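## Task

Scene 1: turn the green roof-shaped piece over until it sits on its base.

## Robot and tools

Robot: two arms, left_arm and right_arm, each ending in a four-digit hand (index, middle, ring, thumb) driven by sixteen motors. right_arm has a right hand and left_arm a mirrored left hand. Three cameras, all 672x504: cam_high (fixed, looking down at the table), cam_left_wrist and cam_right_wrist (carried on the hands).

Frames. The scene frame has its origin on the table top, halfway between the arm mounts: +z up, +x out across the table, +y toward left_arm. Arm bases sit near (-0.020, +0.468, +0.025) m for left_arm and (-0.022, -0.389, +0.025) m for right_arm. Reported hand positions (m), quaternions (wxyz) and velocities are in each arm's own base frame and may be off by a few cm. Each hand point has its own axes: +z runs along the straightened fingers toward the tips, +y points out of the palm face, +x crosses the palm away from the thumb on the right hand and toward the thumb on the left hand. A rigid mast sticks out at the wrist on the palm side and can collide with things.

The 48-number row (used by execute_actions and move). Every value is in [-1, 1]. Order: left_arm dx, dy, dz, rx, ry, rz; then left hand's 16 motor goals; left current_limit; left speed; then the same 24 for right_arm. Always send all 48 even if one arm is idle.
- Pose numbers are offsets, not poses: they shift the hand point from its Hand target as it stood when the action or move began, along that Hand target's own axes. 1.0 = 0.6 m for dx/dy/dz and 180 degrees for rx/ry/rz, which together form one rotation vector. All six at 0 re-requests the current Hand target (holds still). Sending the same offset again moves further.
- Motor goals are absolute positions scaled between each hinge's two stops. Order: index_mcp, index_abd, index_pip, index_dip, thumb_cmc, thumb_axl, thumb_mcp, thumb_ipl, middle_mcp, middle_abd, middle_pip, middle_dip, ring_mcp, ring_abd, ring_pip, ring_dip. Straight values: _mcp -0.75, _abd 0.00, _pip -0.58, _dip -0.70, thumb_cmc -0.71, thumb_axl -0.68, thumb_mcp -0.23, thumb_ipl -0.17. Toward +1 the fingers curl toward the palm; thumb_cmc +1 swings the thumb in front of the palm. A 0 is a real goal; to leave a hand unchanged, copy back its hand_goal, hand_current_limit and hand_speed.
- current_limit maps -1..+1 to 0..550 mA (floor 11 mA); very low values may not lift a finger. speed sets hinge goal rate to (speed+1)/2 of 8.5 rad/s. Initial values: +0.4 and -0.6; settings persist.

Tools.
- execute_actions(actions, cameras): actions is a list of actions; each action is up to 15 rows, one per 1/30 s step; a shorter action repeats its final row to fill 15 steps. Every row in an action counts from that action's starting Hand target. An empty list returns state plus images. cameras: list of names, ["all"], or [].
- move(target, speed, blend, stop_force, zero, blocking, cameras): target is one 48-number row or up to 15 rows; every row's offsets count from the same starting Hand targets. The hand travels in a straight line. speed: m/s, 0.002 to 3.6, default 0.25 (rotation up to twice that in rad/s); one value or one per target. blend: corner rounding in m, 0 = stop at each target. stop_force: 3 to 120 N, ends an arm's path when its wrist sensor feels that much push against the motion; not reliable while rotating, and light objects may tip unfelt. zero (only with stop_force): true re-zeroes the sensor first. blocking=false returns after about 0.5 s while motion continues (not allowed with stop_force). Moves are capped at 10 s.
- wait(seconds 0 to 10), stop() to brake a running move, zoom_image(camera, region=[x0,y0,x1,y1] in pixels, each side at most 504), zero_wrist_force(arm), finished_scene(scene 1 or 2) which is final.

Results. Each call reports per arm: end_effector_position, quaternion, velocities, Hand target (the base for the next offsets; the hand often rests slightly short of it), joint positions and torques, Wrist force/torque in the hand-point axes plus the peak since last shown, and hand lists hand_goal, hand_measured, hand_current_ma, hand_state (moving, goal, blocked, overload). A move adds a 'move:' line: done (within 3 mm and 2 degrees), off_target, moving, held or fault, and limits=paced or limits=held.

Cautions.
- Commanded orientation is clipped to within 32 degrees of the measured one each step; big turns take several steps.
- Arms are stiff: pushing past a firm contact can trip a fault. Net outside force near 150 N or joint contact torque at limit (wrist joints 25.2 N m, others 135 N m) freezes that arm for 10 s.
- A motor drawing 495 mA or more for 5 s shuts down for 10 s; avoid hard squeezes. Motors at 85 degrees C brake the arm for 30 to 60 s.
- Keep the arms and hands apart; the clearance check may hold commands but does not always prevent contact, and a press between arms can fail the scene.
- Do not route a path close to an arm's own base. Move slowly near objects; fast moves overshoot and hit harder.
- Never drop parts, release them while moving, slam them, or let anything leave the table. Finish only when the part rests as required without the robot touching it.

Each tool is called after "Request:" by a JSON object that holds its "api" and its "payload", one argument or row to a line.

## Session

Request:
{"api": "execute_actions", "payload": {
  "actions": []
}}

Scene clock: 0.00 s.
left_arm: end_effector_position=(+0.4885, +0.3454, +0.1354) hand_goal=(-0.754, +0.000, -0.576, -0.696, -0.714, -0.678, -0.226, -0.168, -0.754, +0.000, -0.576, -0.696, -0.754, +0.000, -0.576, -0.696) hand_measured=(-0.754, +0.000, -0.576, -0.696, -0.714, -0.678, -0.226, -0.168, -0.754, +0.000, -0.576, -0.696, -0.754, +0.000, -0.576, -0.696) hand_current_ma=(+0, +0, +0, +0, +0, +0, +0, +0, +0, +0, +0, +0, +0, +0, +0, +0) hand_state=(goal, goal, goal, goal, goal, goal, goal, goal, goal, goal, goal, goal, goal, goal, goal, goal) hand_current_limit=0.40 hand_speed=-0.60 end_effector_quat_wxyz=(+0.090, -0.473, +0.872, +0.092) | right_arm: end_effector_position=(+0.1522, +0.0537, +0.1250) hand_goal=(-0.754, +0.000, -0.576, -0.696, -0.714, -0.678, -0.226, -0.168, -0.754, +0.000, -0.576, -0.696, -0.754, +0.000, -0.576, -0.696) hand_measured=(-0.754, +0.000, -0.576, -0.696, -0.714, -0.678, -0.226, -0.168, -0.754, +0.000, -0.576, -0.696, -0.754, +0.000, -0.576, -0.696) hand_current_ma=(+0, +0, +0, +0, +0, +0, +0, +0, +0, +0, +0, +0, +0, +0, +0, +0) hand_state=(goal, goal, goal, goal, goal, goal, goal, goal, goal, goal, goal, goal, goal, goal, goal, goal) hand_current_limit=0.40 hand_speed=-0.60 end_effector_quat_wxyz=(-0.506, -0.328, +0.668, -0.436)
Joint positions: left_arm=[3.8 -1.993 -1.727 -0.784 1.722 -1.89] | right_arm=[0.285 -1.382 2.209 -0.997 -2.448 -1.447]
Joint velocities: within noise
Joint torques (N m): no reading
Wrist force (N): no reading
Wrist torque (N m): no reading
Wrist force, peak (N): no reading
Hand target: left_arm +0.4885, +0.3454, +0.1354; +0.090, -0.473, +0.872, +0.092 | right_arm +0.1522, +0.0537, +0.1250; -0.506, -0.328, +0.668, -0.436

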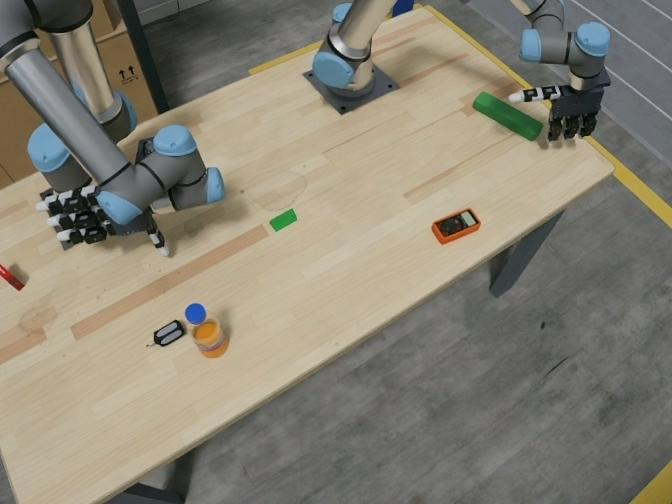

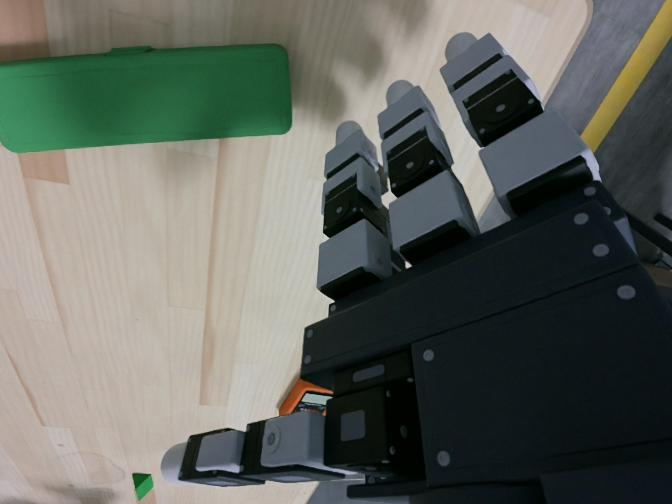

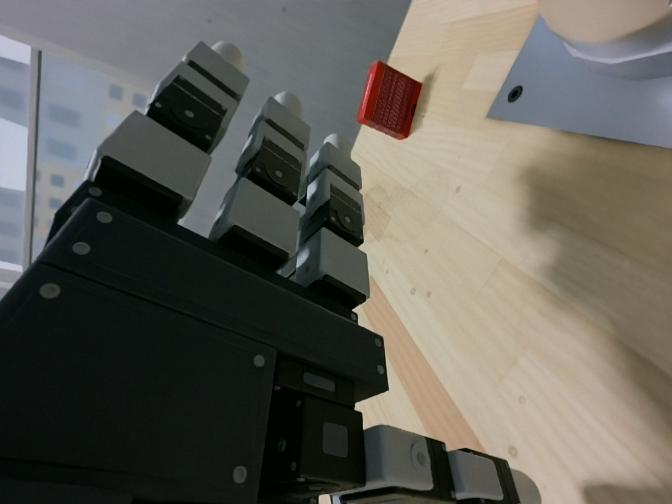

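Request:
{"api": "zoom_image", "payload": {
  "camera": "cam_high",
  "region": [230, 170, 350, 260]
}}

Request:
{"api": "zoom_image", "payload": {
  "camera": "cam_left_wrist",
  "region": [40, 410, 240, 504]
}}

Scaled by 4.200 from the camera's 672x504 image, which has a finer 960x720 frame.

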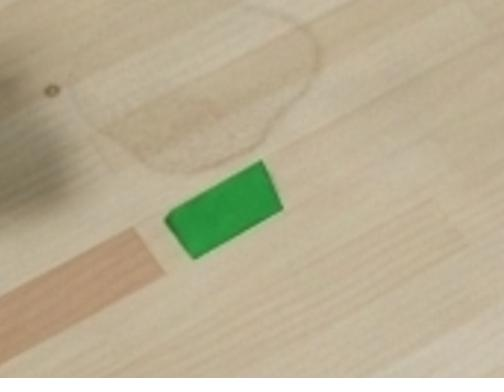

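Scaled by 2.520 from the camera's 672x504 image, which has a finer 960x720 frame.

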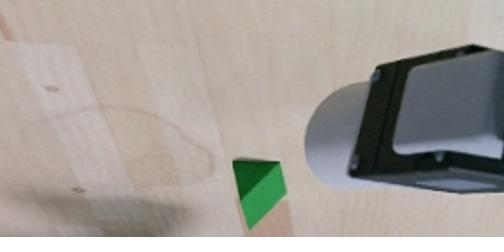

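Request:
{"api": "move", "payload": {
  "target": [
    [-0.0488,0.0151,-0.1936,0,0,0,-0.754,0,-0.576,-0.696,-0.714,-0.678,-0.226,-0.168,-0.754,0,-0.576,-0.696,-0.754,0,-0.576,-0.696,0.4,-0.6,0,0,0,0,0,0,-0.754,0,-0.576,-0.696,-0.714,-0.678,-0.226,-0.168,-0.754,0,-0.576,-0.696,-0.754,0,-0.576,-0.696,0.4,-0.6],
    [0.9162,-0.3758,-0.4675,0,0,0,-0.754,0,-0.576,-0.696,-0.714,-0.678,-0.226,-0.168,-0.754,0,-0.576,-0.696,-0.754,0,-0.576,-0.696,0.4,-0.6,0,0,0,0,0,0,-0.754,0,-0.576,-0.696,-0.714,-0.678,-0.226,-0.168,-0.754,0,-0.576,-0.696,-0.754,0,-0.576,-0.696,0.4,-0.6]
  ],
  "blend": 0.04,
  "speed": 0.3,
  "cameras": ["all"]
}}

Scene clock: 24.77 s.
left_arm: end_effector_position=(+0.3633, -0.2882, +0.2561) hand_goal=(-0.754, +0.000, -0.576, -0.696, -0.714, -0.678, -0.226, -0.168, -0.754, +0.000, -0.576, -0.696, -0.754, +0.000, -0.576, -0.696) hand_measured=(-0.754, +0.000, -0.576, -0.696, -0.714, -0.678, -0.224, -0.168, -0.754, +0.000, -0.576, -0.696, -0.754, +0.000, -0.576, -0.696) hand_current_ma=(+2, +0, -2, +0, -1, +2, +9, +1, +2, +0, -2, +0, +2, +0, -2, +0) hand_state=(goal, goal, goal, goal, goal, goal, goal, goal, goal, goal, goal, goal, goal, goal, goal, goal) hand_current_limit=0.40 hand_speed=-0.60 end_effector_quat_wxyz=(+0.090, -0.473, +0.872, +0.092) | right_arm: end_effector_position=(+0.1522, +0.0537, +0.1250) hand_goal=(-0.754, +0.000, -0.576, -0.696, -0.714, -0.678, -0.226, -0.168, -0.754, +0.000, -0.576, -0.696, -0.754, +0.000, -0.576, -0.696) hand_measured=(-0.754, -0.002, -0.576, -0.696, -0.714, -0.678, -0.226, -0.168, -0.754, -0.002, -0.576, -0.696, -0.754, -0.002, -0.576, -0.696) hand_current_ma=(+2, -2, -2, +0, +0, +2, +0, +1, +2, -2, -2, +0, +2, -3, -2, +0) hand_state=(goal, goal, goal, goal, goal, goal, goal, goal, goal, goal, goal, goal, goal, goal, goal, goal) hand_current_limit=0.40 hand_speed=-0.60 end_effector_quat_wxyz=(-0.506, -0.328, +0.668, -0.436)
Joint positions: left_arm=[2.666 -1.746 -1.65 -1.368 1.823 -3.046] | right_arm=[0.285 -1.382 2.209 -0.997 -2.448 -1.447]
Joint torques (N m): left_arm=[-7.9 18.89 27.56 0.34 2.57 -2.22] | right_arm=[-0.51 -22.02 -12.24 0.92 -0.24 0.2]
Wrist force (N): left_arm=[-0.5 -0.1 0.0] | right_arm=[0.3 0.0 -0.1]
Wrist torque (N m): left_arm=[0.02 0.07 0.01] | right_arm=[0.01 -0.04 0.02]
Wrist force, peak (N): left_arm=[0.4 0.0 1.9] | right_arm=[0.6 0.1 -0.3]
Hand target: left_arm +0.3633, -0.2882, +0.2561; +0.090, -0.473, +0.872, +0.092 | right_arm +0.1522, +0.0537, +0.1250; -0.506, -0.328, +0.668, -0.436
Off the commanded pose: left_arm 0.000 m, 0 deg | right_arm 0.000 m, 0 deg.
move: done
camera_calibration:
cam_left_wrist: T_world_to_cam=[[0.958286, 0.260991, 0.116501, -0.330483], [0.143644, -0.792184, 0.593136, -0.478574], [0.247093, -0.551659, -0.796629, 0.0770491], [0, 0, 0, 1]] pos_world=[0.366403, -0.250361, 0.383741]

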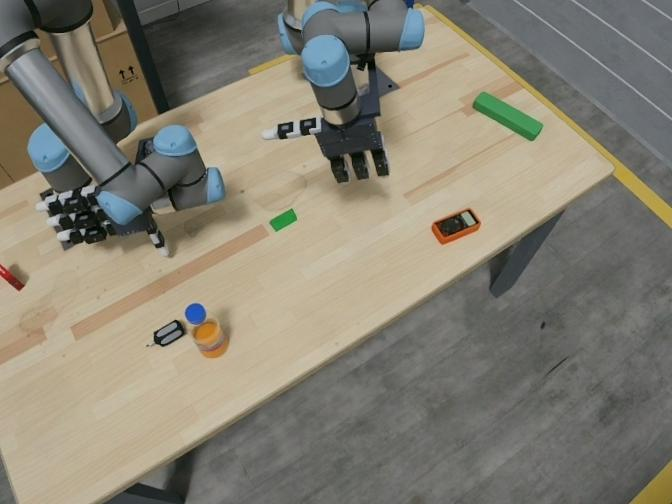

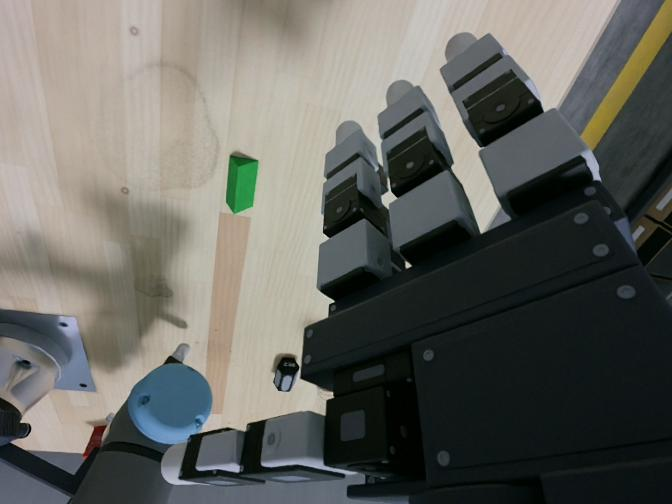

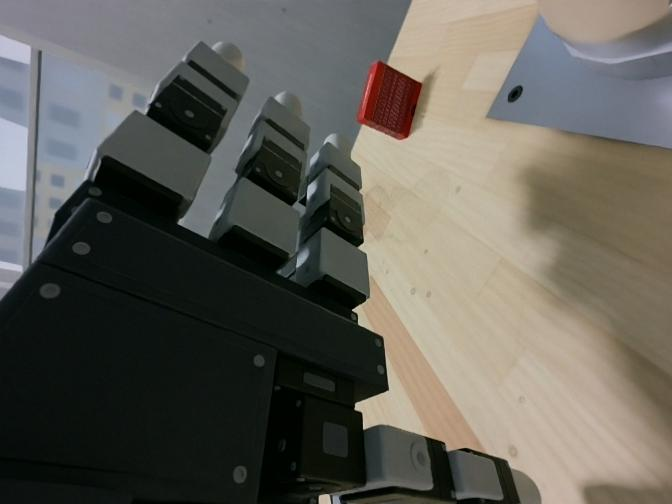

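Request:
{"api": "zoom_image", "payload": {
  "camera": "cam_left_wrist",
  "region": [190, 130, 310, 230]
}}

Request:
{"api": "zoom_image", "payload": {
  "camera": "cam_high",
  "region": [255, 195, 315, 245]
}}

Scaled by 4.200 from the camera's 672x504 image, which has a finer 960x720 frame.

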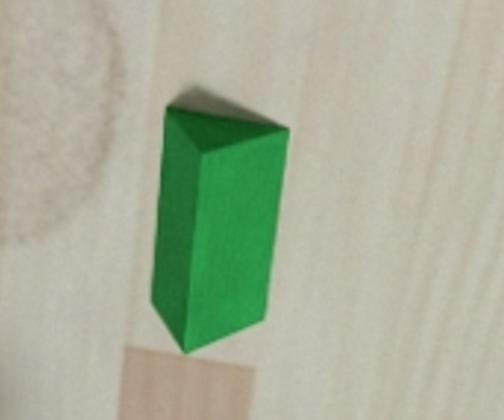

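Scaled by 8.400 from the camera's 672x504 image, which has a finer 960x720 frame.

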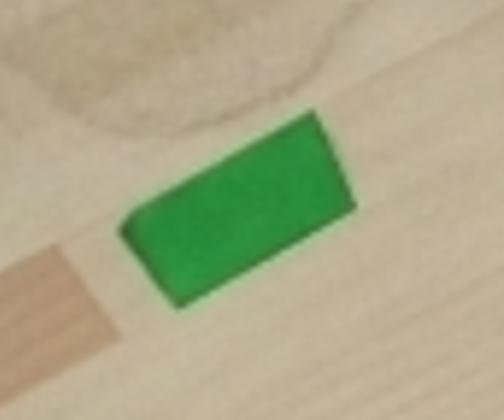

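Request:
{"api": "move", "payload": {
  "target": [0.2190,-0.1585,0.0290,0.3643,0.2220,0.2575,-0.973,0,0.299,-0.145,0.5,-0.677,0.0,0.211,-0.97,0,-0.576,-0.696,-0.97,0,-0.576,-0.696,0.4,-0.6,0,0,0,0,0,0,-0.754,0,-0.576,-0.696,-0.714,-0.678,-0.226,-0.168,-0.754,0,-0.576,-0.696,-0.754,0,-0.576,-0.696,0.4,-0.6],
  "speed": 0.4,
  "cameras": ["all"]
}}

Scene clock: 94.23 s.
left_arm: end_effector_position=(+0.3739, -0.4411, +0.2002) hand_goal=(-0.974, +0.000, +0.298, -0.146, +0.500, -0.678, +0.000, +0.210, -0.970, +0.000, -0.576, -0.696, -0.970, +0.000, -0.576, -0.696) hand_measured=(-0.966, +0.000, +0.296, -0.148, +0.498, -0.678, +0.002, +0.208, -0.962, +0.000, -0.576, -0.696, -0.962, +0.000, -0.576, -0.696) hand_current_ma=(+25, +0, -6, -8, -4, +2, +4, -6, +30, +0, -1, +0, +31, +0, +0, +0) hand_state=(goal, goal, goal, goal, goal, goal, goal, goal, goal, goal, goal, goal, goal, goal, goal, goal) hand_current_limit=0.40 hand_speed=-0.60 end_effector_quat_wxyz=(+0.000, +0.000, +0.866, -0.500) | right_arm: end_effector_position=(+0.1522, +0.0537, +0.1250) hand_goal=(-0.754, +0.000, -0.576, -0.696, -0.714, -0.678, -0.226, -0.168, -0.754, +0.000, -0.576, -0.696, -0.754, +0.000, -0.576, -0.696) hand_measured=(-0.754, -0.002, -0.576, -0.696, -0.714, -0.678, -0.226, -0.168, -0.754, -0.002, -0.576, -0.696, -0.754, -0.002, -0.576, -0.696) hand_current_ma=(+2, -2, -2, +0, +0, +2, +0, +1, +2, -2, -2, +0, +2, -3, -2, +0) hand_state=(goal, goal, goal, goal, goal, goal, goal, goal, goal, goal, goal, goal, goal, goal, goal, goal) hand_current_limit=0.40 hand_speed=-0.60 end_effector_quat_wxyz=(-0.506, -0.328, +0.668, -0.436)
Joint positions: left_arm=[2.796 -1.75 -2.059 -0.372 0.618 -2.196] | right_arm=[0.285 -1.382 2.209 -0.997 -2.448 -1.447]
Joint torques (N m): left_arm=[10.22 15.83 12.36 4.42 -3.31 2.28] | right_arm=[-0.5 -22.68 -12.71 1.05 -0.26 0.19]
Wrist force (N): left_arm=[1.0 0.7 -0.1] | right_arm=[0.2 0.0 -0.3]
Wrist torque (N m): left_arm=[0.03 -0.12 -0.08] | right_arm=[0.02 -0.02 0.01]
Wrist force, peak (N): left_arm=[1.2 0.6 0.7] | right_arm=[0.4 0.0 -0.5]
Hand target: left_arm +0.3739, -0.4411, +0.2002; +0.000, +0.000, +0.866, -0.500 | right_arm +0.1522, +0.0537, +0.1250; -0.506, -0.328, +0.668, -0.436
Off the commanded pose: left_arm 0.000 m, 0 deg | right_arm 0.000 m, 0 deg.
move: done
camera_calibration:
cam_left_wrist: T_world_to_cam=[[0.753666, -0.343872, 0.560125, -0.57336], [-0.418601, 0.405886, 0.812422, 0.126608], [-0.506716, -0.846764, 0.161957, -0.0947637], [0, 0, 0, 1]] pos_world=[0.437102, -0.328794, 0.233641]

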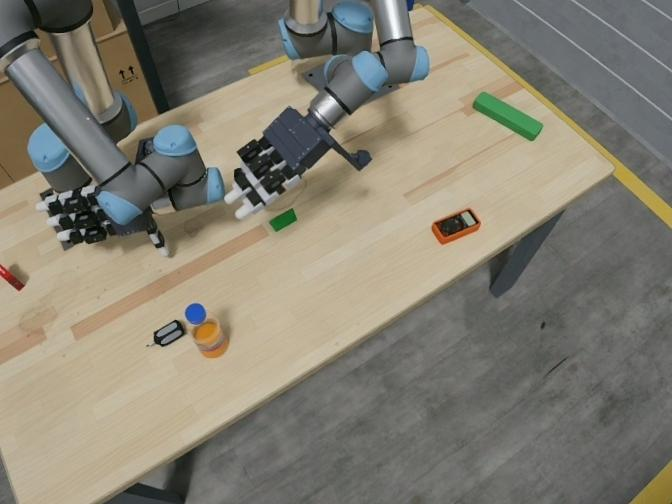

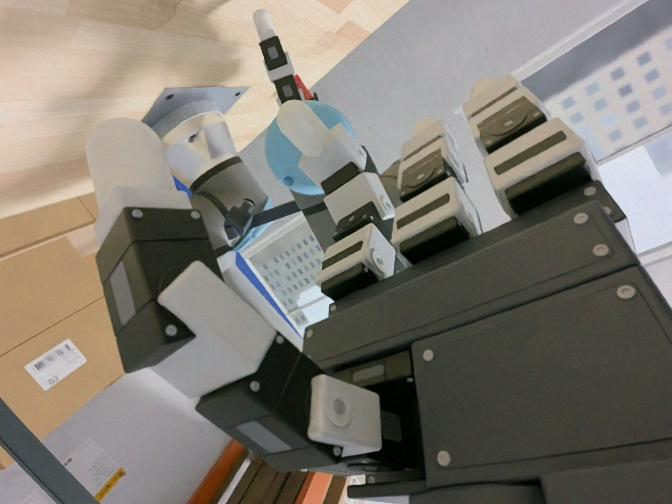

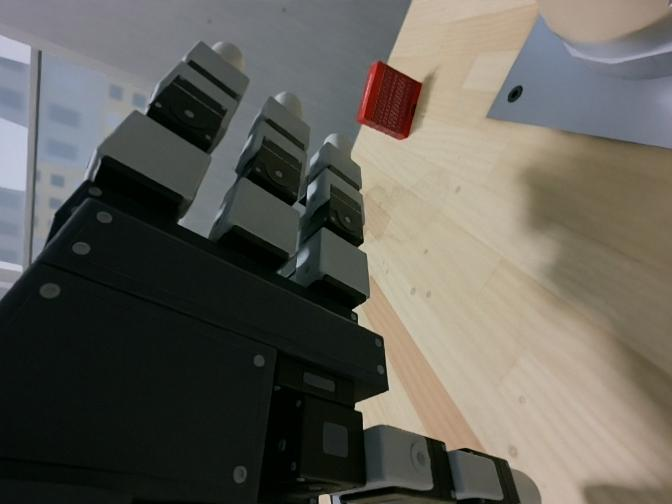

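Request:
{"api": "move", "payload": {
  "target": [0,0.2598,0.15,0,0,0,-0.973,0,0.299,-0.145,0.5,-0.677,0.0,0.211,-0.97,0,-0.576,-0.696,-0.97,0,-0.576,-0.696,0.4,-0.6,0,0,0,0,0,0,-0.754,0,-0.576,-0.696,-0.714,-0.678,-0.226,-0.168,-0.754,0,-0.576,-0.696,-0.754,0,-0.576,-0.696,0.4,-0.6],
  "speed": 0.1,
  "stop_force": 8,
  "cameras": ["cam_high","cam_left_wrist"]
}}

Request:
{"api": "zoom_image", "payload": {
  "camera": "cam_left_wrist",
  "region": [60, 40, 380, 280]
}}

Request:
{"api": "zoom_image", "payload": {
  "camera": "cam_high",
  "region": [220, 140, 380, 260]
}}

Scene clock: 104.37 s.
left_arm: end_effector_position=(+0.3739, -0.4413, +0.0202) hand_goal=(-0.974, +0.000, +0.298, -0.146, +0.500, -0.678, +0.000, +0.210, -0.970, +0.000, -0.576, -0.696, -0.970, +0.000, -0.576, -0.696) hand_measured=(-0.966, +0.000, +0.296, -0.148, +0.498, -0.678, +0.002, +0.208, -0.962, +0.000, -0.576, -0.696, -0.962, +0.000, -0.576, -0.696) hand_current_ma=(+25, +0, -6, -8, -4, +2, +4, -6, +30, +0, +0, +0, +31, +0, +0, +0) hand_state=(goal, goal, goal, goal, goal, goal, goal, goal, goal, goal, goal, goal, goal, goal, goal, goal) hand_current_limit=0.40 hand_speed=-0.60 end_effector_quat_wxyz=(+0.000, +0.000, +0.866, -0.500) | right_arm: end_effector_position=(+0.1522, +0.0537, +0.1250) hand_goal=(-0.754, +0.000, -0.576, -0.696, -0.714, -0.678, -0.226, -0.168, -0.754, +0.000, -0.576, -0.696, -0.754, +0.000, -0.576, -0.696) hand_measured=(-0.754, -0.002, -0.576, -0.696, -0.714, -0.678, -0.226, -0.168, -0.754, -0.002, -0.576, -0.696, -0.754, -0.002, -0.576, -0.696) hand_current_ma=(+2, -2, -2, +0, +0, +2, +0, +1, +2, -2, -2, +0, +2, -3, -2, +0) hand_state=(goal, goal, goal, goal, goal, goal, goal, goal, goal, goal, goal, goal, goal, goal, goal, goal) hand_current_limit=0.40 hand_speed=-0.60 end_effector_quat_wxyz=(-0.506, -0.328, +0.668, -0.436)
Joint positions: left_arm=[2.795 -2.146 -2.167 0.132 0.618 -2.196] | right_arm=[0.285 -1.382 2.209 -0.997 -2.448 -1.447]
Joint torques (N m): left_arm=[-9.97 23.5 18.9 4.25 1.24 -2.03] | right_arm=[-0.73 -23.65 -13.58 1.18 -0.27 0.1]
Wrist force (N): left_arm=[1.1 0.7 0.2] | right_arm=[0.2 0.1 -0.2]
Wrist torque (N m): left_arm=[0.02 -0.14 0.00] | right_arm=[0.03 -0.02 0.02]
Wrist force, peak (N): left_arm=[1.4 1.1 0.5] | right_arm=[0.4 -0.1 -0.5]
Hand target: left_arm +0.3739, -0.4413, +0.0202; +0.000, +0.000, +0.866, -0.500 | right_arm +0.1522, +0.0537, +0.1250; -0.506, -0.328, +0.668, -0.436
Off the commanded pose: left_arm 0.000 m, 0 deg | right_arm 0.000 m, 0 deg.
move: done
camera_calibration:
cam_left_wrist: T_world_to_cam=[[0.753628, -0.343835, 0.560199, -0.472623], [-0.418669, 0.405918, 0.812371, 0.27297], [-0.506716, -0.846763, 0.161958, -0.0656454], [0, 0, 0, 1]] pos_world=[0.437202, -0.328894, 0.0536417]
Images, in order (width x height): cam_high 672x504, cam_left_wrist 672x504.

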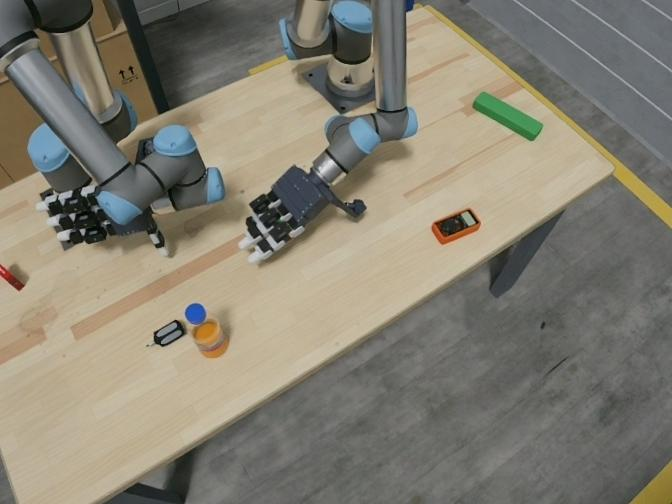

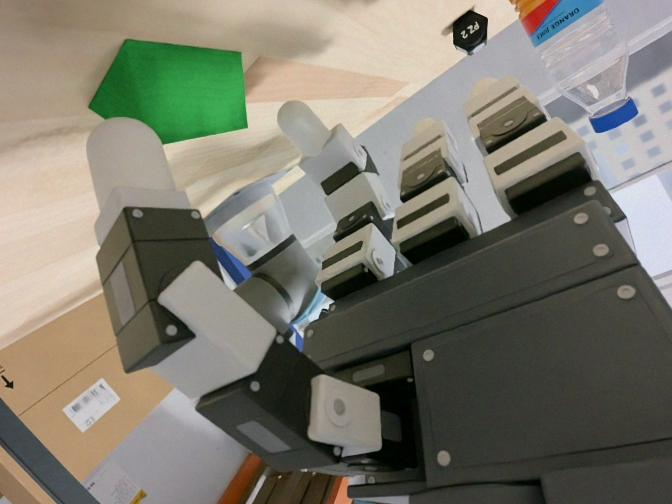

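Scaled by 1.575 from the camera's 672x504 image, which has a finer 960x720 frame.

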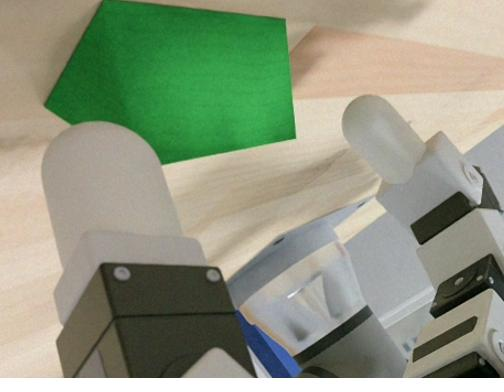

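Scaled by 3.150 from the camera's 672x504 image, which has a finer 960x720 frame.

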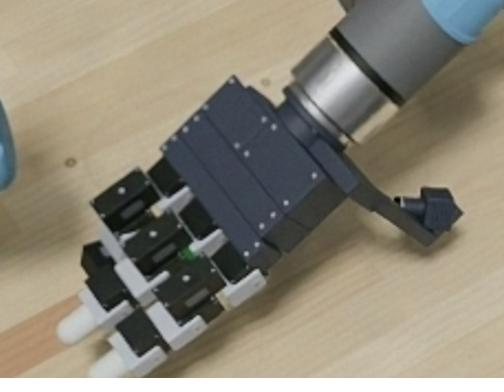

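Request:
{"api": "move", "payload": {
  "target": [0,0,0,0,0,0,-0.973,0,0.299,-0.145,-0.2,-0.677,0.0,0.211,-0.97,0,-0.576,-0.696,-0.97,0,-0.576,-0.696,0.4,-0.4,0,0,0,0,0,0,-0.754,0,-0.576,-0.696,-0.714,-0.678,-0.226,-0.168,-0.754,0,-0.576,-0.696,-0.754,0,-0.576,-0.696,0.4,-0.6],
  "speed": 0.1,
  "cameras": ["cam_left_wrist"]
}}

Request:
{"api": "zoom_image", "payload": {
  "camera": "cam_left_wrist",
  "region": [80, 30, 260, 165]
}}

Scene clock: 119.77 s.
left_arm: end_effector_position=(+0.3739, -0.4413, +0.0202) hand_goal=(-0.974, +0.000, +0.298, -0.146, -0.200, -0.678, +0.000, +0.210, -0.970, +0.000, -0.576, -0.696, -0.970, +0.000, -0.576, -0.696) hand_measured=(-0.966, +0.000, +0.296, -0.148, -0.186, -0.678, +0.002, +0.208, -0.962, +0.000, -0.576, -0.696, -0.962, +0.000, -0.576, -0.696) hand_current_ma=(+25, +0, -6, -8, +47, +2, +4, -6, +30, +0, +0, +0, +31, +0, +0, +0) hand_state=(goal, goal, goal, goal, goal, goal, goal, goal, goal, goal, goal, goal, goal, goal, goal, goal) hand_current_limit=0.40 hand_speed=-0.40 end_effector_quat_wxyz=(+0.000, +0.000, +0.866, -0.500) | right_arm: end_effector_position=(+0.1522, +0.0537, +0.1250) hand_goal=(-0.754, +0.000, -0.576, -0.696, -0.714, -0.678, -0.226, -0.168, -0.754, +0.000, -0.576, -0.696, -0.754, +0.000, -0.576, -0.696) hand_measured=(-0.754, -0.002, -0.576, -0.696, -0.714, -0.678, -0.226, -0.168, -0.754, -0.002, -0.576, -0.696, -0.754, -0.002, -0.576, -0.696) hand_current_ma=(+2, -2, -2, +0, +0, +2, +0, +1, +2, -2, -2, +0, +2, -3, -2, +0) hand_state=(goal, goal, goal, goal, goal, goal, goal, goal, goal, goal, goal, goal, goal, goal, goal, goal) hand_current_limit=0.40 hand_speed=-0.60 end_effector_quat_wxyz=(-0.506, -0.328, +0.668, -0.436)
Joint positions: left_arm=[2.795 -2.146 -2.167 0.132 0.618 -2.196] | right_arm=[0.285 -1.382 2.209 -0.997 -2.448 -1.447]
Joint torques (N m): left_arm=[-9.91 22.63 18.05 4.22 0.79 -2.03] | right_arm=[-0.21 -23.37 -13.28 1.14 -0.12 0.17]
Wrist force (N): left_arm=[1.1 0.4 0.4] | right_arm=[-0.2 -0.1 -0.1]
Wrist torque (N m): left_arm=[-0.04 -0.13 0.03] | right_arm=[0.00 0.02 -0.02]
Wrist force, peak (N): left_arm=[1.5 0.7 0.2] | right_arm=[0.6 0.3 -0.1]
Hand target: left_arm +0.3739, -0.4413, +0.0202; +0.000, +0.000, +0.866, -0.500 | right_arm +0.1522, +0.0537, +0.1250; -0.506, -0.328, +0.668, -0.436
Off the commanded pose: left_arm 0.000 m, 0 deg | right_arm 0.000 m, 0 deg.
move: done
camera_calibration:
cam_left_wrist: T_world_to_cam=[[0.753628, -0.343835, 0.560199, -0.472657], [-0.418669, 0.405918, 0.812371, 0.27301], [-0.506716, -0.846763, 0.161958, -0.06573], [0, 0, 0, 1]] pos_world=[0.437202, -0.328994, 0.0536417]
Images, in order (width x height): cam_left_wrist 672x504.

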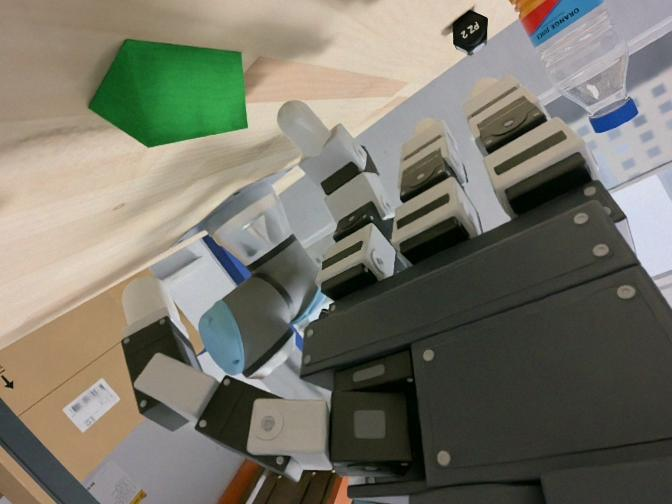

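Scaled by 2.800 from the camera's 672x504 image, which has a finer 960x720 frame.

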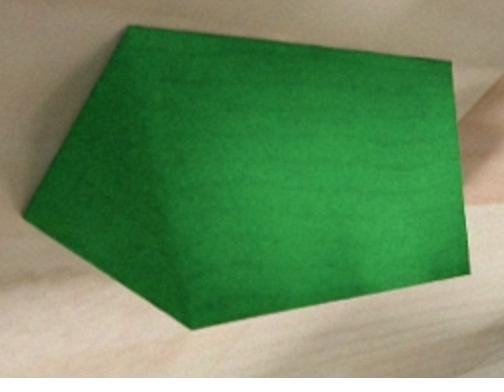

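Request:
{"api": "move", "payload": {
  "target": [0.0092,-0.00125,0.0022,0,0,0,-0.973,0,0.299,-0.145,0.5,-0.677,0.0,0.211,-0.97,0,-0.576,-0.696,-0.97,0,-0.576,-0.696,0.4,-0.4,0,0,0,0,0,0,-0.754,0,-0.576,-0.696,-0.714,-0.678,-0.226,-0.168,-0.754,0,-0.576,-0.696,-0.754,0,-0.576,-0.696,0.4,-0.6],
  "speed": 0.1
}}

Request:
{"api": "move", "payload": {
  "target": [0,0.0404,0.0233,0,0,0,-0.973,0,0.299,-0.145,0.5,-0.677,0.0,0.211,-0.97,0,-0.576,-0.696,-0.97,0,-0.576,-0.696,0.4,-0.4,0,0,0,0,0,0,-0.754,0,-0.576,-0.696,-0.714,-0.678,-0.226,-0.168,-0.754,0,-0.576,-0.696,-0.754,0,-0.576,-0.696,0.4,-0.6],
  "speed": 0.015,
  "stop_force": 3,
  "cameras": ["cam_left_wrist"]
}}

Request:
{"api": "zoom_image", "payload": {
  "camera": "cam_left_wrist",
  "region": [60, 40, 380, 280]
}}

Scene clock: 129.97 s.
left_arm: end_effector_position=(+0.3684, -0.4428, +0.0202) hand_goal=(-0.974, +0.000, +0.298, -0.146, +0.500, -0.678, +0.000, +0.210, -0.970, +0.000, -0.576, -0.696, -0.970, +0.000, -0.576, -0.696) hand_measured=(-0.966, +0.000, +0.296, -0.148, +0.498, -0.678, +0.002, +0.208, -0.962, +0.000, -0.576, -0.696, -0.962, +0.000, -0.576, -0.696) hand_current_ma=(+25, +0, -6, -8, -4, +2, +4, -6, +30, +0, +0, +0, +31, +0, +0, +0) hand_state=(goal, goal, goal, goal, goal, goal, goal, goal, goal, goal, goal, goal, goal, goal, goal, goal) hand_current_limit=0.40 hand_speed=-0.40 end_effector_quat_wxyz=(+0.000, +0.000, +0.866, -0.500) | right_arm: end_effector_position=(+0.1522, +0.0537, +0.1250) hand_goal=(-0.754, +0.000, -0.576, -0.696, -0.714, -0.678, -0.226, -0.168, -0.754, +0.000, -0.576, -0.696, -0.754, +0.000, -0.576, -0.696) hand_measured=(-0.754, -0.002, -0.576, -0.696, -0.714, -0.678, -0.226, -0.168, -0.754, -0.002, -0.576, -0.696, -0.754, -0.002, -0.576, -0.696) hand_current_ma=(+2, -2, -2, +0, +0, +2, +0, +1, +2, -2, -2, +0, +2, -3, -2, +0) hand_state=(goal, goal, goal, goal, goal, goal, goal, goal, goal, goal, goal, goal, goal, goal, goal, goal) hand_current_limit=0.40 hand_speed=-0.60 end_effector_quat_wxyz=(-0.506, -0.328, +0.668, -0.436)
Joint positions: left_arm=[2.788 -2.144 -2.176 0.148 0.622 -2.207] | right_arm=[0.285 -1.382 2.209 -0.997 -2.448 -1.447]
Joint torques (N m): left_arm=[-9.09 45.03 3.75 4.12 0.87 -1.97] | right_arm=[-0.71 -23.41 -13.63 1.16 -0.2 0.17]
Wrist force (N): left_arm=[1.0 0.8 0.2] | right_arm=[0.2 -0.1 -0.1]
Wrist torque (N m): left_arm=[0.04 -0.12 -0.01] | right_arm=[0.00 -0.03 0.02]
Wrist force, peak (N): left_arm=[1.2 1.0 0.0] | right_arm=[0.4 0.4 0.2]
Hand target: left_arm +0.3684, -0.4428, +0.0202; +0.000, +0.000, +0.866, -0.500 | right_arm +0.1522, +0.0537, +0.1250; -0.506, -0.328, +0.668, -0.436
Off the commanded pose: left_arm 0.000 m, 0 deg | right_arm 0.000 m, 0 deg.
move: done

Scene clock: 132.73 s.
left_arm: end_effector_position=(+0.3684, -0.4428, -0.0054) hand_goal=(-0.974, +0.000, +0.298, -0.146, +0.500, -0.678, +0.000, +0.210, -0.970, +0.000, -0.576, -0.696, -0.970, +0.000, -0.576, -0.696) hand_measured=(-0.972, +0.000, +0.300, -0.144, +0.498, -0.678, +0.002, +0.208, -0.962, +0.000, -0.576, -0.696, -0.962, +0.000, -0.576, -0.696) hand_current_ma=(+5, +0, +8, +7, -4, +2, +4, -6, +31, +0, +0, +0, +31, +0, +0, +0) hand_state=(goal, goal, goal, goal, goal, goal, goal, goal, goal, goal, goal, goal, goal, goal, goal, goal) hand_current_limit=0.40 hand_speed=-0.40 end_effector_quat_wxyz=(+0.000, +0.000, +0.866, -0.500) | right_arm: end_effector_position=(+0.1522, +0.0537, +0.1250) hand_goal=(-0.754, +0.000, -0.576, -0.696, -0.714, -0.678, -0.226, -0.168, -0.754, +0.000, -0.576, -0.696, -0.754, +0.000, -0.576, -0.696) hand_measured=(-0.754, -0.002, -0.576, -0.696, -0.714, -0.678, -0.226, -0.168, -0.754, -0.002, -0.576, -0.696, -0.754, -0.002, -0.576, -0.696) hand_current_ma=(+2, -2, -2, +0, +0, +2, +0, +1, +2, -2, -2, +0, +2, -3, -2, +0) hand_state=(goal, goal, goal, goal, goal, goal, goal, goal, goal, goal, goal, goal, goal, goal, goal, goal) hand_current_limit=0.40 hand_speed=-0.60 end_effector_quat_wxyz=(-0.506, -0.328, +0.668, -0.436)
Joint positions: left_arm=[2.788 -2.213 -2.173 0.213 0.622 -2.207] | right_arm=[0.285 -1.382 2.209 -0.997 -2.448 -1.447]
Joint torques (N m): left_arm=[-9.8 45.73 2.32 0.54 0.98 1.62] | right_arm=[-0.24 -23.71 -12.85 1.27 -0.16 0.3]
Wrist force (N): left_arm=[0.8 0.3 -0.3] | right_arm=[0.3 0.2 -0.3]
Wrist torque (N m): left_arm=[0.09 -0.08 -0.04] | right_arm=[0.06 -0.04 0.03]
Wrist force, peak (N): left_arm=[0.9 -1.9 -1.4] | right_arm=[0.5 0.4 0.1]
Hand target: left_arm +0.3684, -0.4428, -0.0054; +0.000, +0.000, +0.866, -0.500 (not the last commanded pose) | right_arm +0.1522, +0.0537, +0.1250; -0.506, -0.328, +0.668, -0.436
Off the commanded pose: left_arm 0.002 m, 0 deg | right_arm 0.000 m, 0 deg.
move: contact (left_arm)
camera_calibration:
cam_left_wrist: T_world_to_cam=[[0.753613, -0.343922, 0.560165, -0.454652], [-0.418606, 0.405933, 0.812396, 0.292171], [-0.50679, -0.846721, 0.161949, -0.0655788], [0, 0, 0, 1]] pos_world=[0.431701, -0.330494, 0.0279415]
Images, in order (width x height): cam_left_wrist 672x504.

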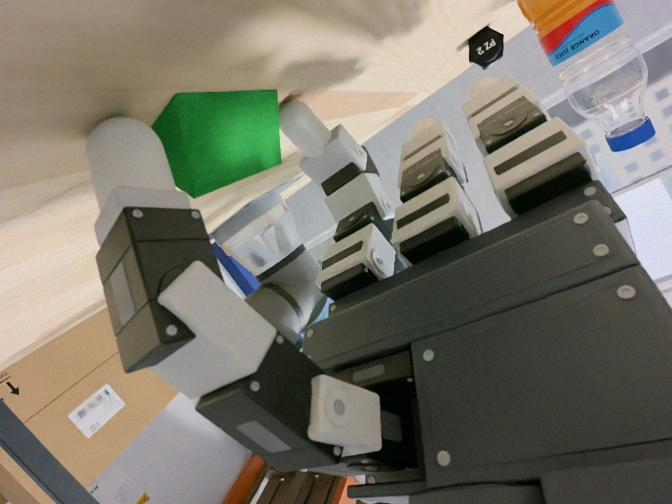

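Scaled by 1.575 from the camera's 672x504 image, which has a finer 960x720 frame.

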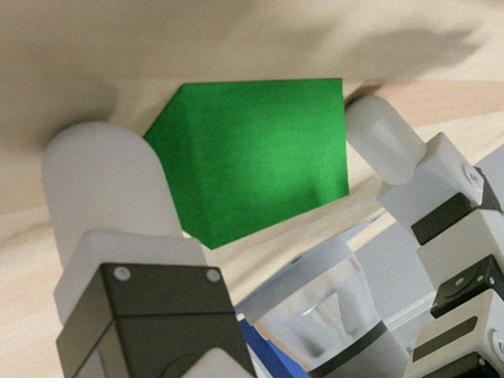

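Request:
{"api": "move", "payload": {
  "target": [
    [0,-0.0029,-0.0017,0,0,0,-0.973,0,0.299,-0.145,0.5,-0.677,0.0,0.211,-0.97,0,-0.576,-0.696,-0.97,0,-0.576,-0.696,0.2,-0.8,0,0,0,0,0,0,-0.754,0,-0.576,-0.696,-0.714,-0.678,-0.226,-0.168,-0.754,0,-0.576,-0.696,-0.754,0,-0.576,-0.696,0.4,-0.6],
    [0,-0.0029,-0.0017,0,0,0,-0.87,0,0.375,-0.043,0.5,-0.677,0.2,0.016,-0.97,0,-0.576,-0.696,-0.97,0,-0.576,-0.696,0.2,-0.8,0,0,0,0,0,0,-0.754,0,-0.576,-0.696,-0.714,-0.678,-0.226,-0.168,-0.754,0,-0.576,-0.696,-0.754,0,-0.576,-0.696,0.4,-0.6]
  ],
  "speed": 0.05,
  "cameras": ["cam_left_wrist"]
}}

Request:
{"api": "zoom_image", "payload": {
  "camera": "cam_left_wrist",
  "region": [60, 40, 380, 280]
}}

Scene clock: 142.13 s.
left_arm: end_effector_position=(+0.3684, -0.4428, -0.0034) hand_goal=(-0.870, +0.000, +0.374, -0.044, +0.500, -0.678, +0.200, +0.016, -0.970, +0.000, -0.576, -0.696, -0.970, +0.000, -0.576, -0.696) hand_measured=(-0.882, +0.000, +0.362, -0.050, +0.498, -0.678, +0.162, +0.010, -0.962, +0.000, -0.576, -0.696, -0.962, +0.000, -0.576, -0.696) hand_current_ma=(-41, +0, -39, -22, -3, +2, -193, -24, +31, +0, +0, +0, +31, +0, +0, +0) hand_state=(goal, goal, goal, goal, goal, goal, blocked, goal, goal, goal, goal, goal, goal, goal, goal, goal) hand_current_limit=0.20 hand_speed=-0.80 end_effector_quat_wxyz=(+0.000, +0.000, +0.866, -0.500) | right_arm: end_effector_position=(+0.1522, +0.0537, +0.1250) hand_goal=(-0.754, +0.000, -0.576, -0.696, -0.714, -0.678, -0.226, -0.168, -0.754, +0.000, -0.576, -0.696, -0.754, +0.000, -0.576, -0.696) hand_measured=(-0.754, -0.002, -0.576, -0.696, -0.714, -0.678, -0.226, -0.168, -0.754, -0.002, -0.576, -0.696, -0.754, -0.002, -0.576, -0.696) hand_current_ma=(+2, -2, -2, +0, +0, +2, +0, +1, +2, -2, -2, +0, +2, -3, -2, +0) hand_state=(goal, goal, goal, goal, goal, goal, goal, goal, goal, goal, goal, goal, goal, goal, goal, goal) hand_current_limit=0.40 hand_speed=-0.60 end_effector_quat_wxyz=(-0.506, -0.328, +0.668, -0.436)
Joint positions: left_arm=[2.788 -2.207 -2.173 0.208 0.622 -2.207] | right_arm=[0.285 -1.382 2.209 -0.997 -2.448 -1.447]
Joint torques (N m): left_arm=[3.64 44.38 1.89 0.7 -0.38 2.07] | right_arm=[-0.58 -23.95 -13.01 1.37 -0.1 0.3]
Wrist force (N): left_arm=[1.0 -0.4 -1.0] | right_arm=[0.1 0.0 0.0]
Wrist torque (N m): left_arm=[0.04 -0.09 -0.04] | right_arm=[0.00 0.00 0.00]
Wrist force, peak (N): left_arm=[1.2 -0.6 -1.0] | right_arm=[0.6 0.0 0.0]
Hand target: left_arm +0.3684, -0.4428, -0.0034; +0.000, +0.000, +0.866, -0.500 | right_arm +0.1522, +0.0537, +0.1250; -0.506, -0.328, +0.668, -0.436
Off the commanded pose: left_arm 0.000 m, 0 deg | right_arm 0.000 m, 0 deg.
move: done
camera_calibration:
cam_left_wrist: T_world_to_cam=[[0.753613, -0.343922, 0.560165, -0.455772], [-0.418606, 0.405933, 0.812396, 0.290547], [-0.50679, -0.846721, 0.161949, -0.0659027], [0, 0, 0, 1]] pos_world=[0.431701, -0.330494, 0.0299415]
Images, in order (width x height): cam_left_wrist 672x504.

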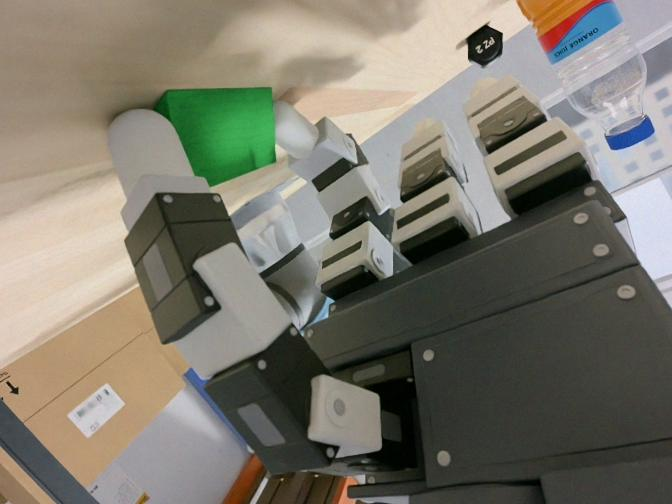

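Scaled by 1.575 from the camera's 672x504 image, which has a finer 960x720 frame.

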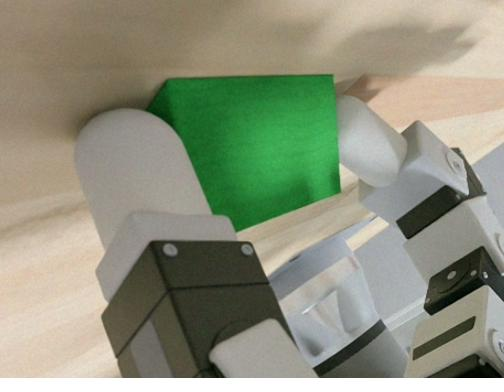

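Request:
{"api": "move", "payload": {
  "target": [
    [0,0,0,0,0,0,-0.82,0,0.42,-0.043,0.5,-0.677,0.26,0.03,-0.97,0,-0.576,-0.696,-0.97,0,-0.576,-0.696,0.3,-0.8,0,0,0,0,0,0,-0.754,0,-0.576,-0.696,-0.714,-0.678,-0.226,-0.168,-0.754,0,-0.576,-0.696,-0.754,0,-0.576,-0.696,0.4,-0.6],
    [0.0118,-0.0176,-0.0102,0,-0.04167,0.07217,-0.82,0,0.42,-0.043,0.5,-0.677,0.26,0.03,-0.97,0,-0.576,-0.696,-0.97,0,-0.576,-0.696,0.3,-0.8,0,0,0,0,0,0,-0.754,0,-0.576,-0.696,-0.714,-0.678,-0.226,-0.168,-0.754,0,-0.576,-0.696,-0.754,0,-0.576,-0.696,0.4,-0.6],
    [0.0278,-0.0297,-0.0172,0,-0.08333,0.14434,-0.82,0,0.42,-0.043,0.5,-0.677,0.26,0.03,-0.97,0,-0.576,-0.696,-0.97,0,-0.576,-0.696,0.3,-0.8,0,0,0,0,0,0,-0.754,0,-0.576,-0.696,-0.714,-0.678,-0.226,-0.168,-0.754,0,-0.576,-0.696,-0.754,0,-0.576,-0.696,0.4,-0.6]
  ],
  "speed": 0.1,
  "blend": [0,0.003,0],
  "cameras": ["cam_left_wrist","cam_high"]
}}

Request:
{"api": "zoom_image", "payload": {
  "camera": "cam_left_wrist",
  "region": [60, 40, 380, 280]
}}

Scene clock: 158.23 s.
left_arm: end_effector_position=(+0.3517, -0.4427, +0.0172) hand_goal=(-0.820, +0.000, +0.420, -0.044, +0.500, -0.678, +0.260, +0.030, -0.970, +0.000, -0.576, -0.696, -0.970, +0.000, -0.576, -0.696) hand_measured=(-0.880, +0.000, +0.364, -0.054, +0.500, -0.678, +0.166, +0.010, -0.962, +0.000, -0.576, -0.696, -0.962, +0.000, -0.576, -0.696) hand_current_ma=(-268, +0, -225, -35, +1, +2, -357, -98, +31, +0, +0, +0, +31, +0, +0, +0) hand_state=(blocked, goal, blocked, goal, goal, goal, blocked, goal, goal, goal, goal, goal, goal, goal, goal, goal) hand_current_limit=0.30 hand_speed=-0.80 end_effector_quat_wxyz=(+0.224, +0.129, +0.836, -0.483) | right_arm: end_effector_position=(+0.1522, +0.0537, +0.1250) hand_goal=(-0.754, +0.000, -0.576, -0.696, -0.714, -0.678, -0.226, -0.168, -0.754, +0.000, -0.576, -0.696, -0.754, +0.000, -0.576, -0.696) hand_measured=(-0.754, -0.002, -0.576, -0.696, -0.714, -0.678, -0.226, -0.168, -0.754, -0.002, -0.576, -0.696, -0.754, -0.002, -0.576, -0.696) hand_current_ma=(+2, -2, -2, +0, +0, +2, +0, +1, +2, -2, -2, +0, +2, -3, -2, +0) hand_state=(goal, goal, goal, goal, goal, goal, goal, goal, goal, goal, goal, goal, goal, goal, goal, goal) hand_current_limit=0.40 hand_speed=-0.60 end_effector_quat_wxyz=(-0.506, -0.328, +0.668, -0.436)
Joint positions: left_arm=[2.681 -2.231 -2.335 0.807 0.843 -2.112] | right_arm=[0.285 -1.382 2.209 -0.997 -2.448 -1.447]
Joint torques (N m): left_arm=[-10.72 22.23 -0.9 4.52 1.64 2.32] | right_arm=[-0.74 -23.69 -13.67 1.38 -0.13 0.2]
Wrist force (N): left_arm=[0.9 0.6 -0.1] | right_arm=[0.3 0.0 -0.1]
Wrist torque (N m): left_arm=[0.03 -0.03 -0.04] | right_arm=[0.02 -0.03 0.03]
Wrist force, peak (N): left_arm=[0.9 -0.8 -1.4] | right_arm=[0.5 -0.1 -0.4]
Hand target: left_arm +0.3517, -0.4427, +0.0172; +0.224, +0.129, +0.836, -0.483 | right_arm +0.1522, +0.0537, +0.1250; -0.506, -0.328, +0.668, -0.436
Off the commanded pose: left_arm 0.000 m, 0 deg | right_arm 0.000 m, 0 deg.
move: done
camera_calibration:
cam_left_wrist: T_world_to_cam=[[0.372692, -0.343567, 0.862011, -0.325749], [-0.768876, 0.405767, 0.494149, 0.395387], [-0.519549, -0.846945, -0.112934, -0.0685311], [0, 0, 0, 1]] pos_world=[0.389802, -0.330393, 0.0776791]
Images, in order (width x height): cam_high 672x504, cam_left_wrist 672x504.

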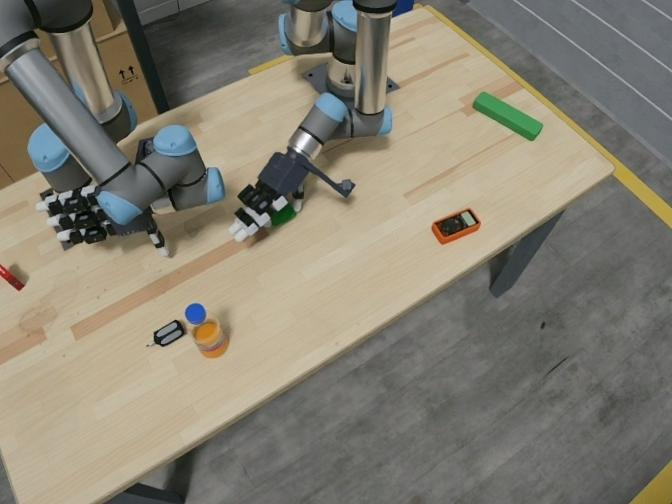

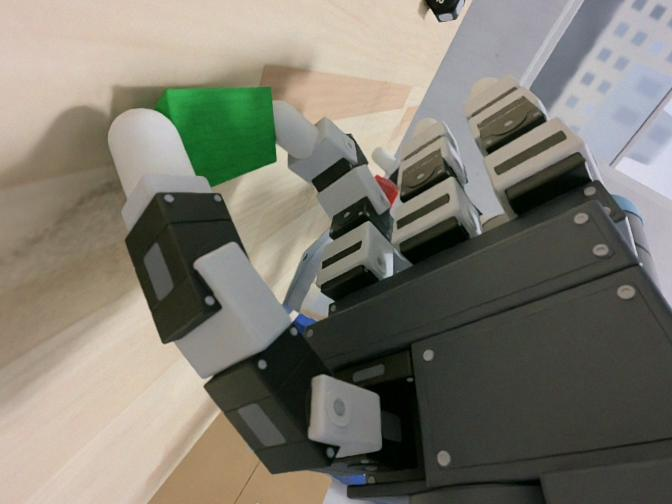

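Scaled by 1.575 from the camera's 672x504 image, which has a finer 960x720 frame.

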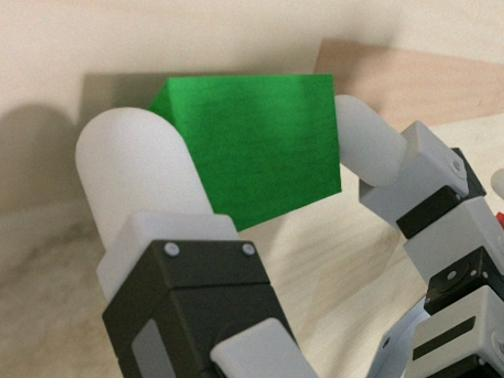

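Request:
{"api": "move", "payload": {
  "target": [
    [0.0074,-0.0105,-0.0061,0,-0.02778,0.04811,-0.82,0,0.42,-0.043,0.5,-0.677,0.26,0.03,-0.97,0,-0.576,-0.696,-0.97,0,-0.576,-0.696,0.3,-0.8,0,0,0,0,0,0,-0.754,0,-0.576,-0.696,-0.714,-0.678,-0.226,-0.168,-0.754,0,-0.576,-0.696,-0.754,0,-0.576,-0.696,0.4,-0.6],
    [0.0168,-0.0199,-0.0115,0,-0.05556,0.09623,-0.82,0,0.42,-0.043,0.5,-0.677,0.26,0.03,-0.97,0,-0.576,-0.696,-0.97,0,-0.576,-0.696,0.3,-0.8,0,0,0,0,0,0,-0.754,0,-0.576,-0.696,-0.714,-0.678,-0.226,-0.168,-0.754,0,-0.576,-0.696,-0.754,0,-0.576,-0.696,0.4,-0.6],
    [0.0278,-0.0276,-0.0159,0,-0.08333,0.14434,-0.82,0,0.42,-0.043,0.5,-0.677,0.26,0.03,-0.97,0,-0.576,-0.696,-0.97,0,-0.576,-0.696,0.3,-0.8,0,0,0,0,0,0,-0.754,0,-0.576,-0.696,-0.714,-0.678,-0.226,-0.168,-0.754,0,-0.576,-0.696,-0.754,0,-0.576,-0.696,0.4,-0.6]
  ],
  "speed": 0.1,
  "blend": [0.003,0.003,0],
  "cameras": ["cam_left_wrist","cam_high"]
}}

Request:
{"api": "zoom_image", "payload": {
  "camera": "cam_left_wrist",
  "region": [60, 40, 380, 280]
}}

Request:
{"api": "zoom_image", "payload": {
  "camera": "cam_high",
  "region": [220, 80, 420, 240]
}}

Scene clock: 177.00 s.
left_arm: end_effector_position=(+0.3277, -0.4427, +0.0254) hand_goal=(-0.820, +0.000, +0.420, -0.044, +0.500, -0.678, +0.260, +0.030, -0.970, +0.000, -0.576, -0.696, -0.970, +0.000, -0.576, -0.696) hand_measured=(-0.880, +0.000, +0.364, -0.054, +0.502, -0.674, +0.168, +0.010, -0.962, +0.000, -0.576, -0.696, -0.962, +0.000, -0.576, -0.696) hand_current_ma=(-268, +0, -225, -35, +8, +14, -358, -98, +31, -2, +0, +0, +31, -2, +0, +0) hand_state=(blocked, goal, blocked, goal, goal, goal, blocked, goal, goal, goal, goal, goal, goal, goal, goal, goal) hand_current_limit=0.30 hand_speed=-0.80 end_effector_quat_wxyz=(+0.433, +0.250, +0.750, -0.433) | right_arm: end_effector_position=(+0.1522, +0.0537, +0.1250) hand_goal=(-0.754, +0.000, -0.576, -0.696, -0.714, -0.678, -0.226, -0.168, -0.754, +0.000, -0.576, -0.696, -0.754, +0.000, -0.576, -0.696) hand_measured=(-0.754, -0.002, -0.576, -0.696, -0.714, -0.678, -0.226, -0.168, -0.754, -0.002, -0.576, -0.696, -0.754, -0.002, -0.576, -0.696) hand_current_ma=(+2, -2, -2, +0, +0, +2, +0, +1, +2, -2, -2, +0, +2, -3, -2, +0) hand_state=(goal, goal, goal, goal, goal, goal, goal, goal, goal, goal, goal, goal, goal, goal, goal, goal) hand_current_limit=0.40 hand_speed=-0.60 end_effector_quat_wxyz=(-0.506, -0.328, +0.668, -0.436)
Joint positions: left_arm=[2.53 -2.453 -2.382 1.408 1.092 -1.901] | right_arm=[0.285 -1.382 2.209 -0.997 -2.448 -1.447]
Joint torques (N m): left_arm=[-10.32 21.02 6.63 3.71 1.87 1.93] | right_arm=[-1.46 -23.87 -13.6 1.4 -0.15 0.27]
Wrist force (N): left_arm=[-0.8 -0.4 -0.3] | right_arm=[0.0 0.2 -0.1]
Wrist torque (N m): left_arm=[0.00 0.01 0.06] | right_arm=[0.04 0.00 0.00]
Wrist force, peak (N): left_arm=[1.1 0.8 -0.3] | right_arm=[0.6 0.1 -0.2]
Hand target: left_arm +0.3277, -0.4427, +0.0254; +0.433, +0.250, +0.750, -0.433 | right_arm +0.1522, +0.0537, +0.1250; -0.506, -0.328, +0.668, -0.436
Off the commanded pose: left_arm 0.000 m, 0 deg | right_arm 0.000 m, 0 deg.
move: done
camera_calibration:
cam_left_wrist: T_world_to_cam=[[-0.107999, -0.343465, 0.932935, -0.168142], [-0.913099, 0.405406, 0.0435501, 0.431438], [-0.393176, -0.847159, -0.357401, -0.115367], [0, 0, 0, 1]] pos_world=[0.330427, -0.330393, 0.0968442]
Images, in order (width x height): cam_high 672x504, cam_left_wrist 672x504.

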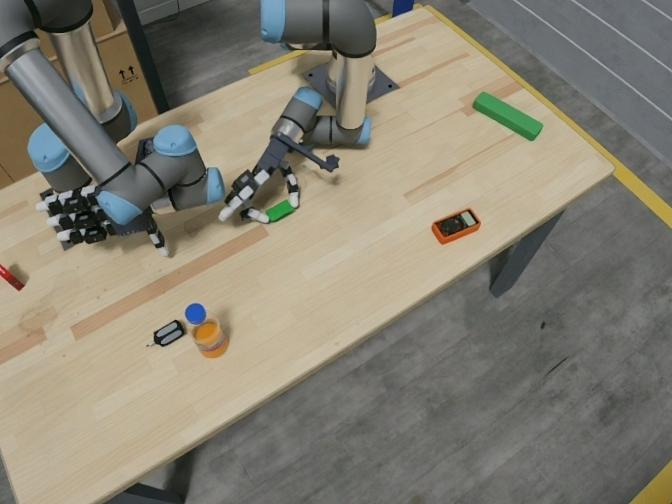

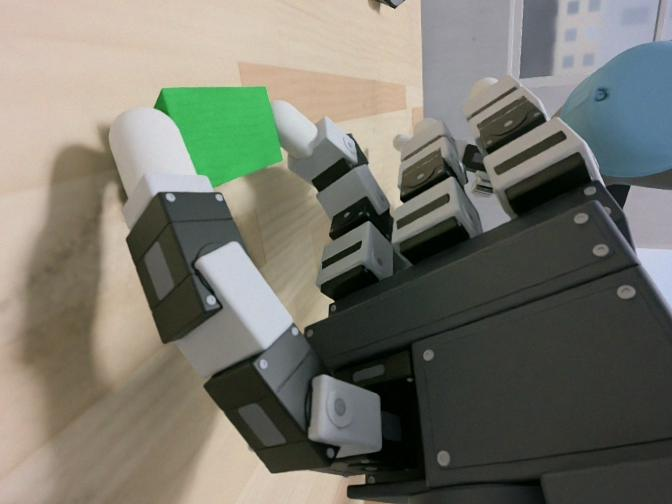

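Scaled by 1.575 from the camera's 672x504 image, which has a finer 960x720 frame.

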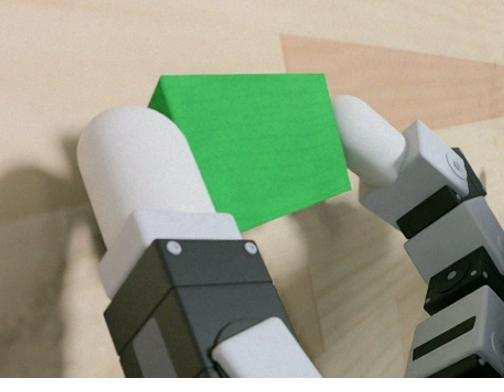

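Scaled by 2.520 from the camera's 672x504 image, which has a finer 960x720 frame.

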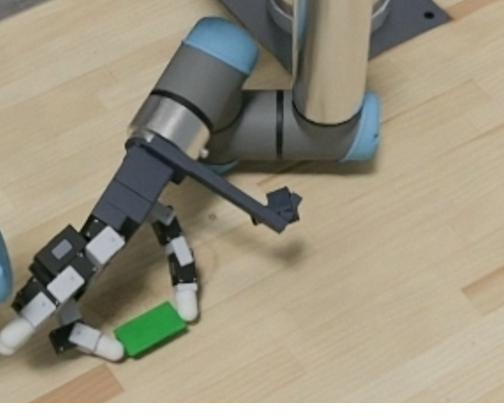

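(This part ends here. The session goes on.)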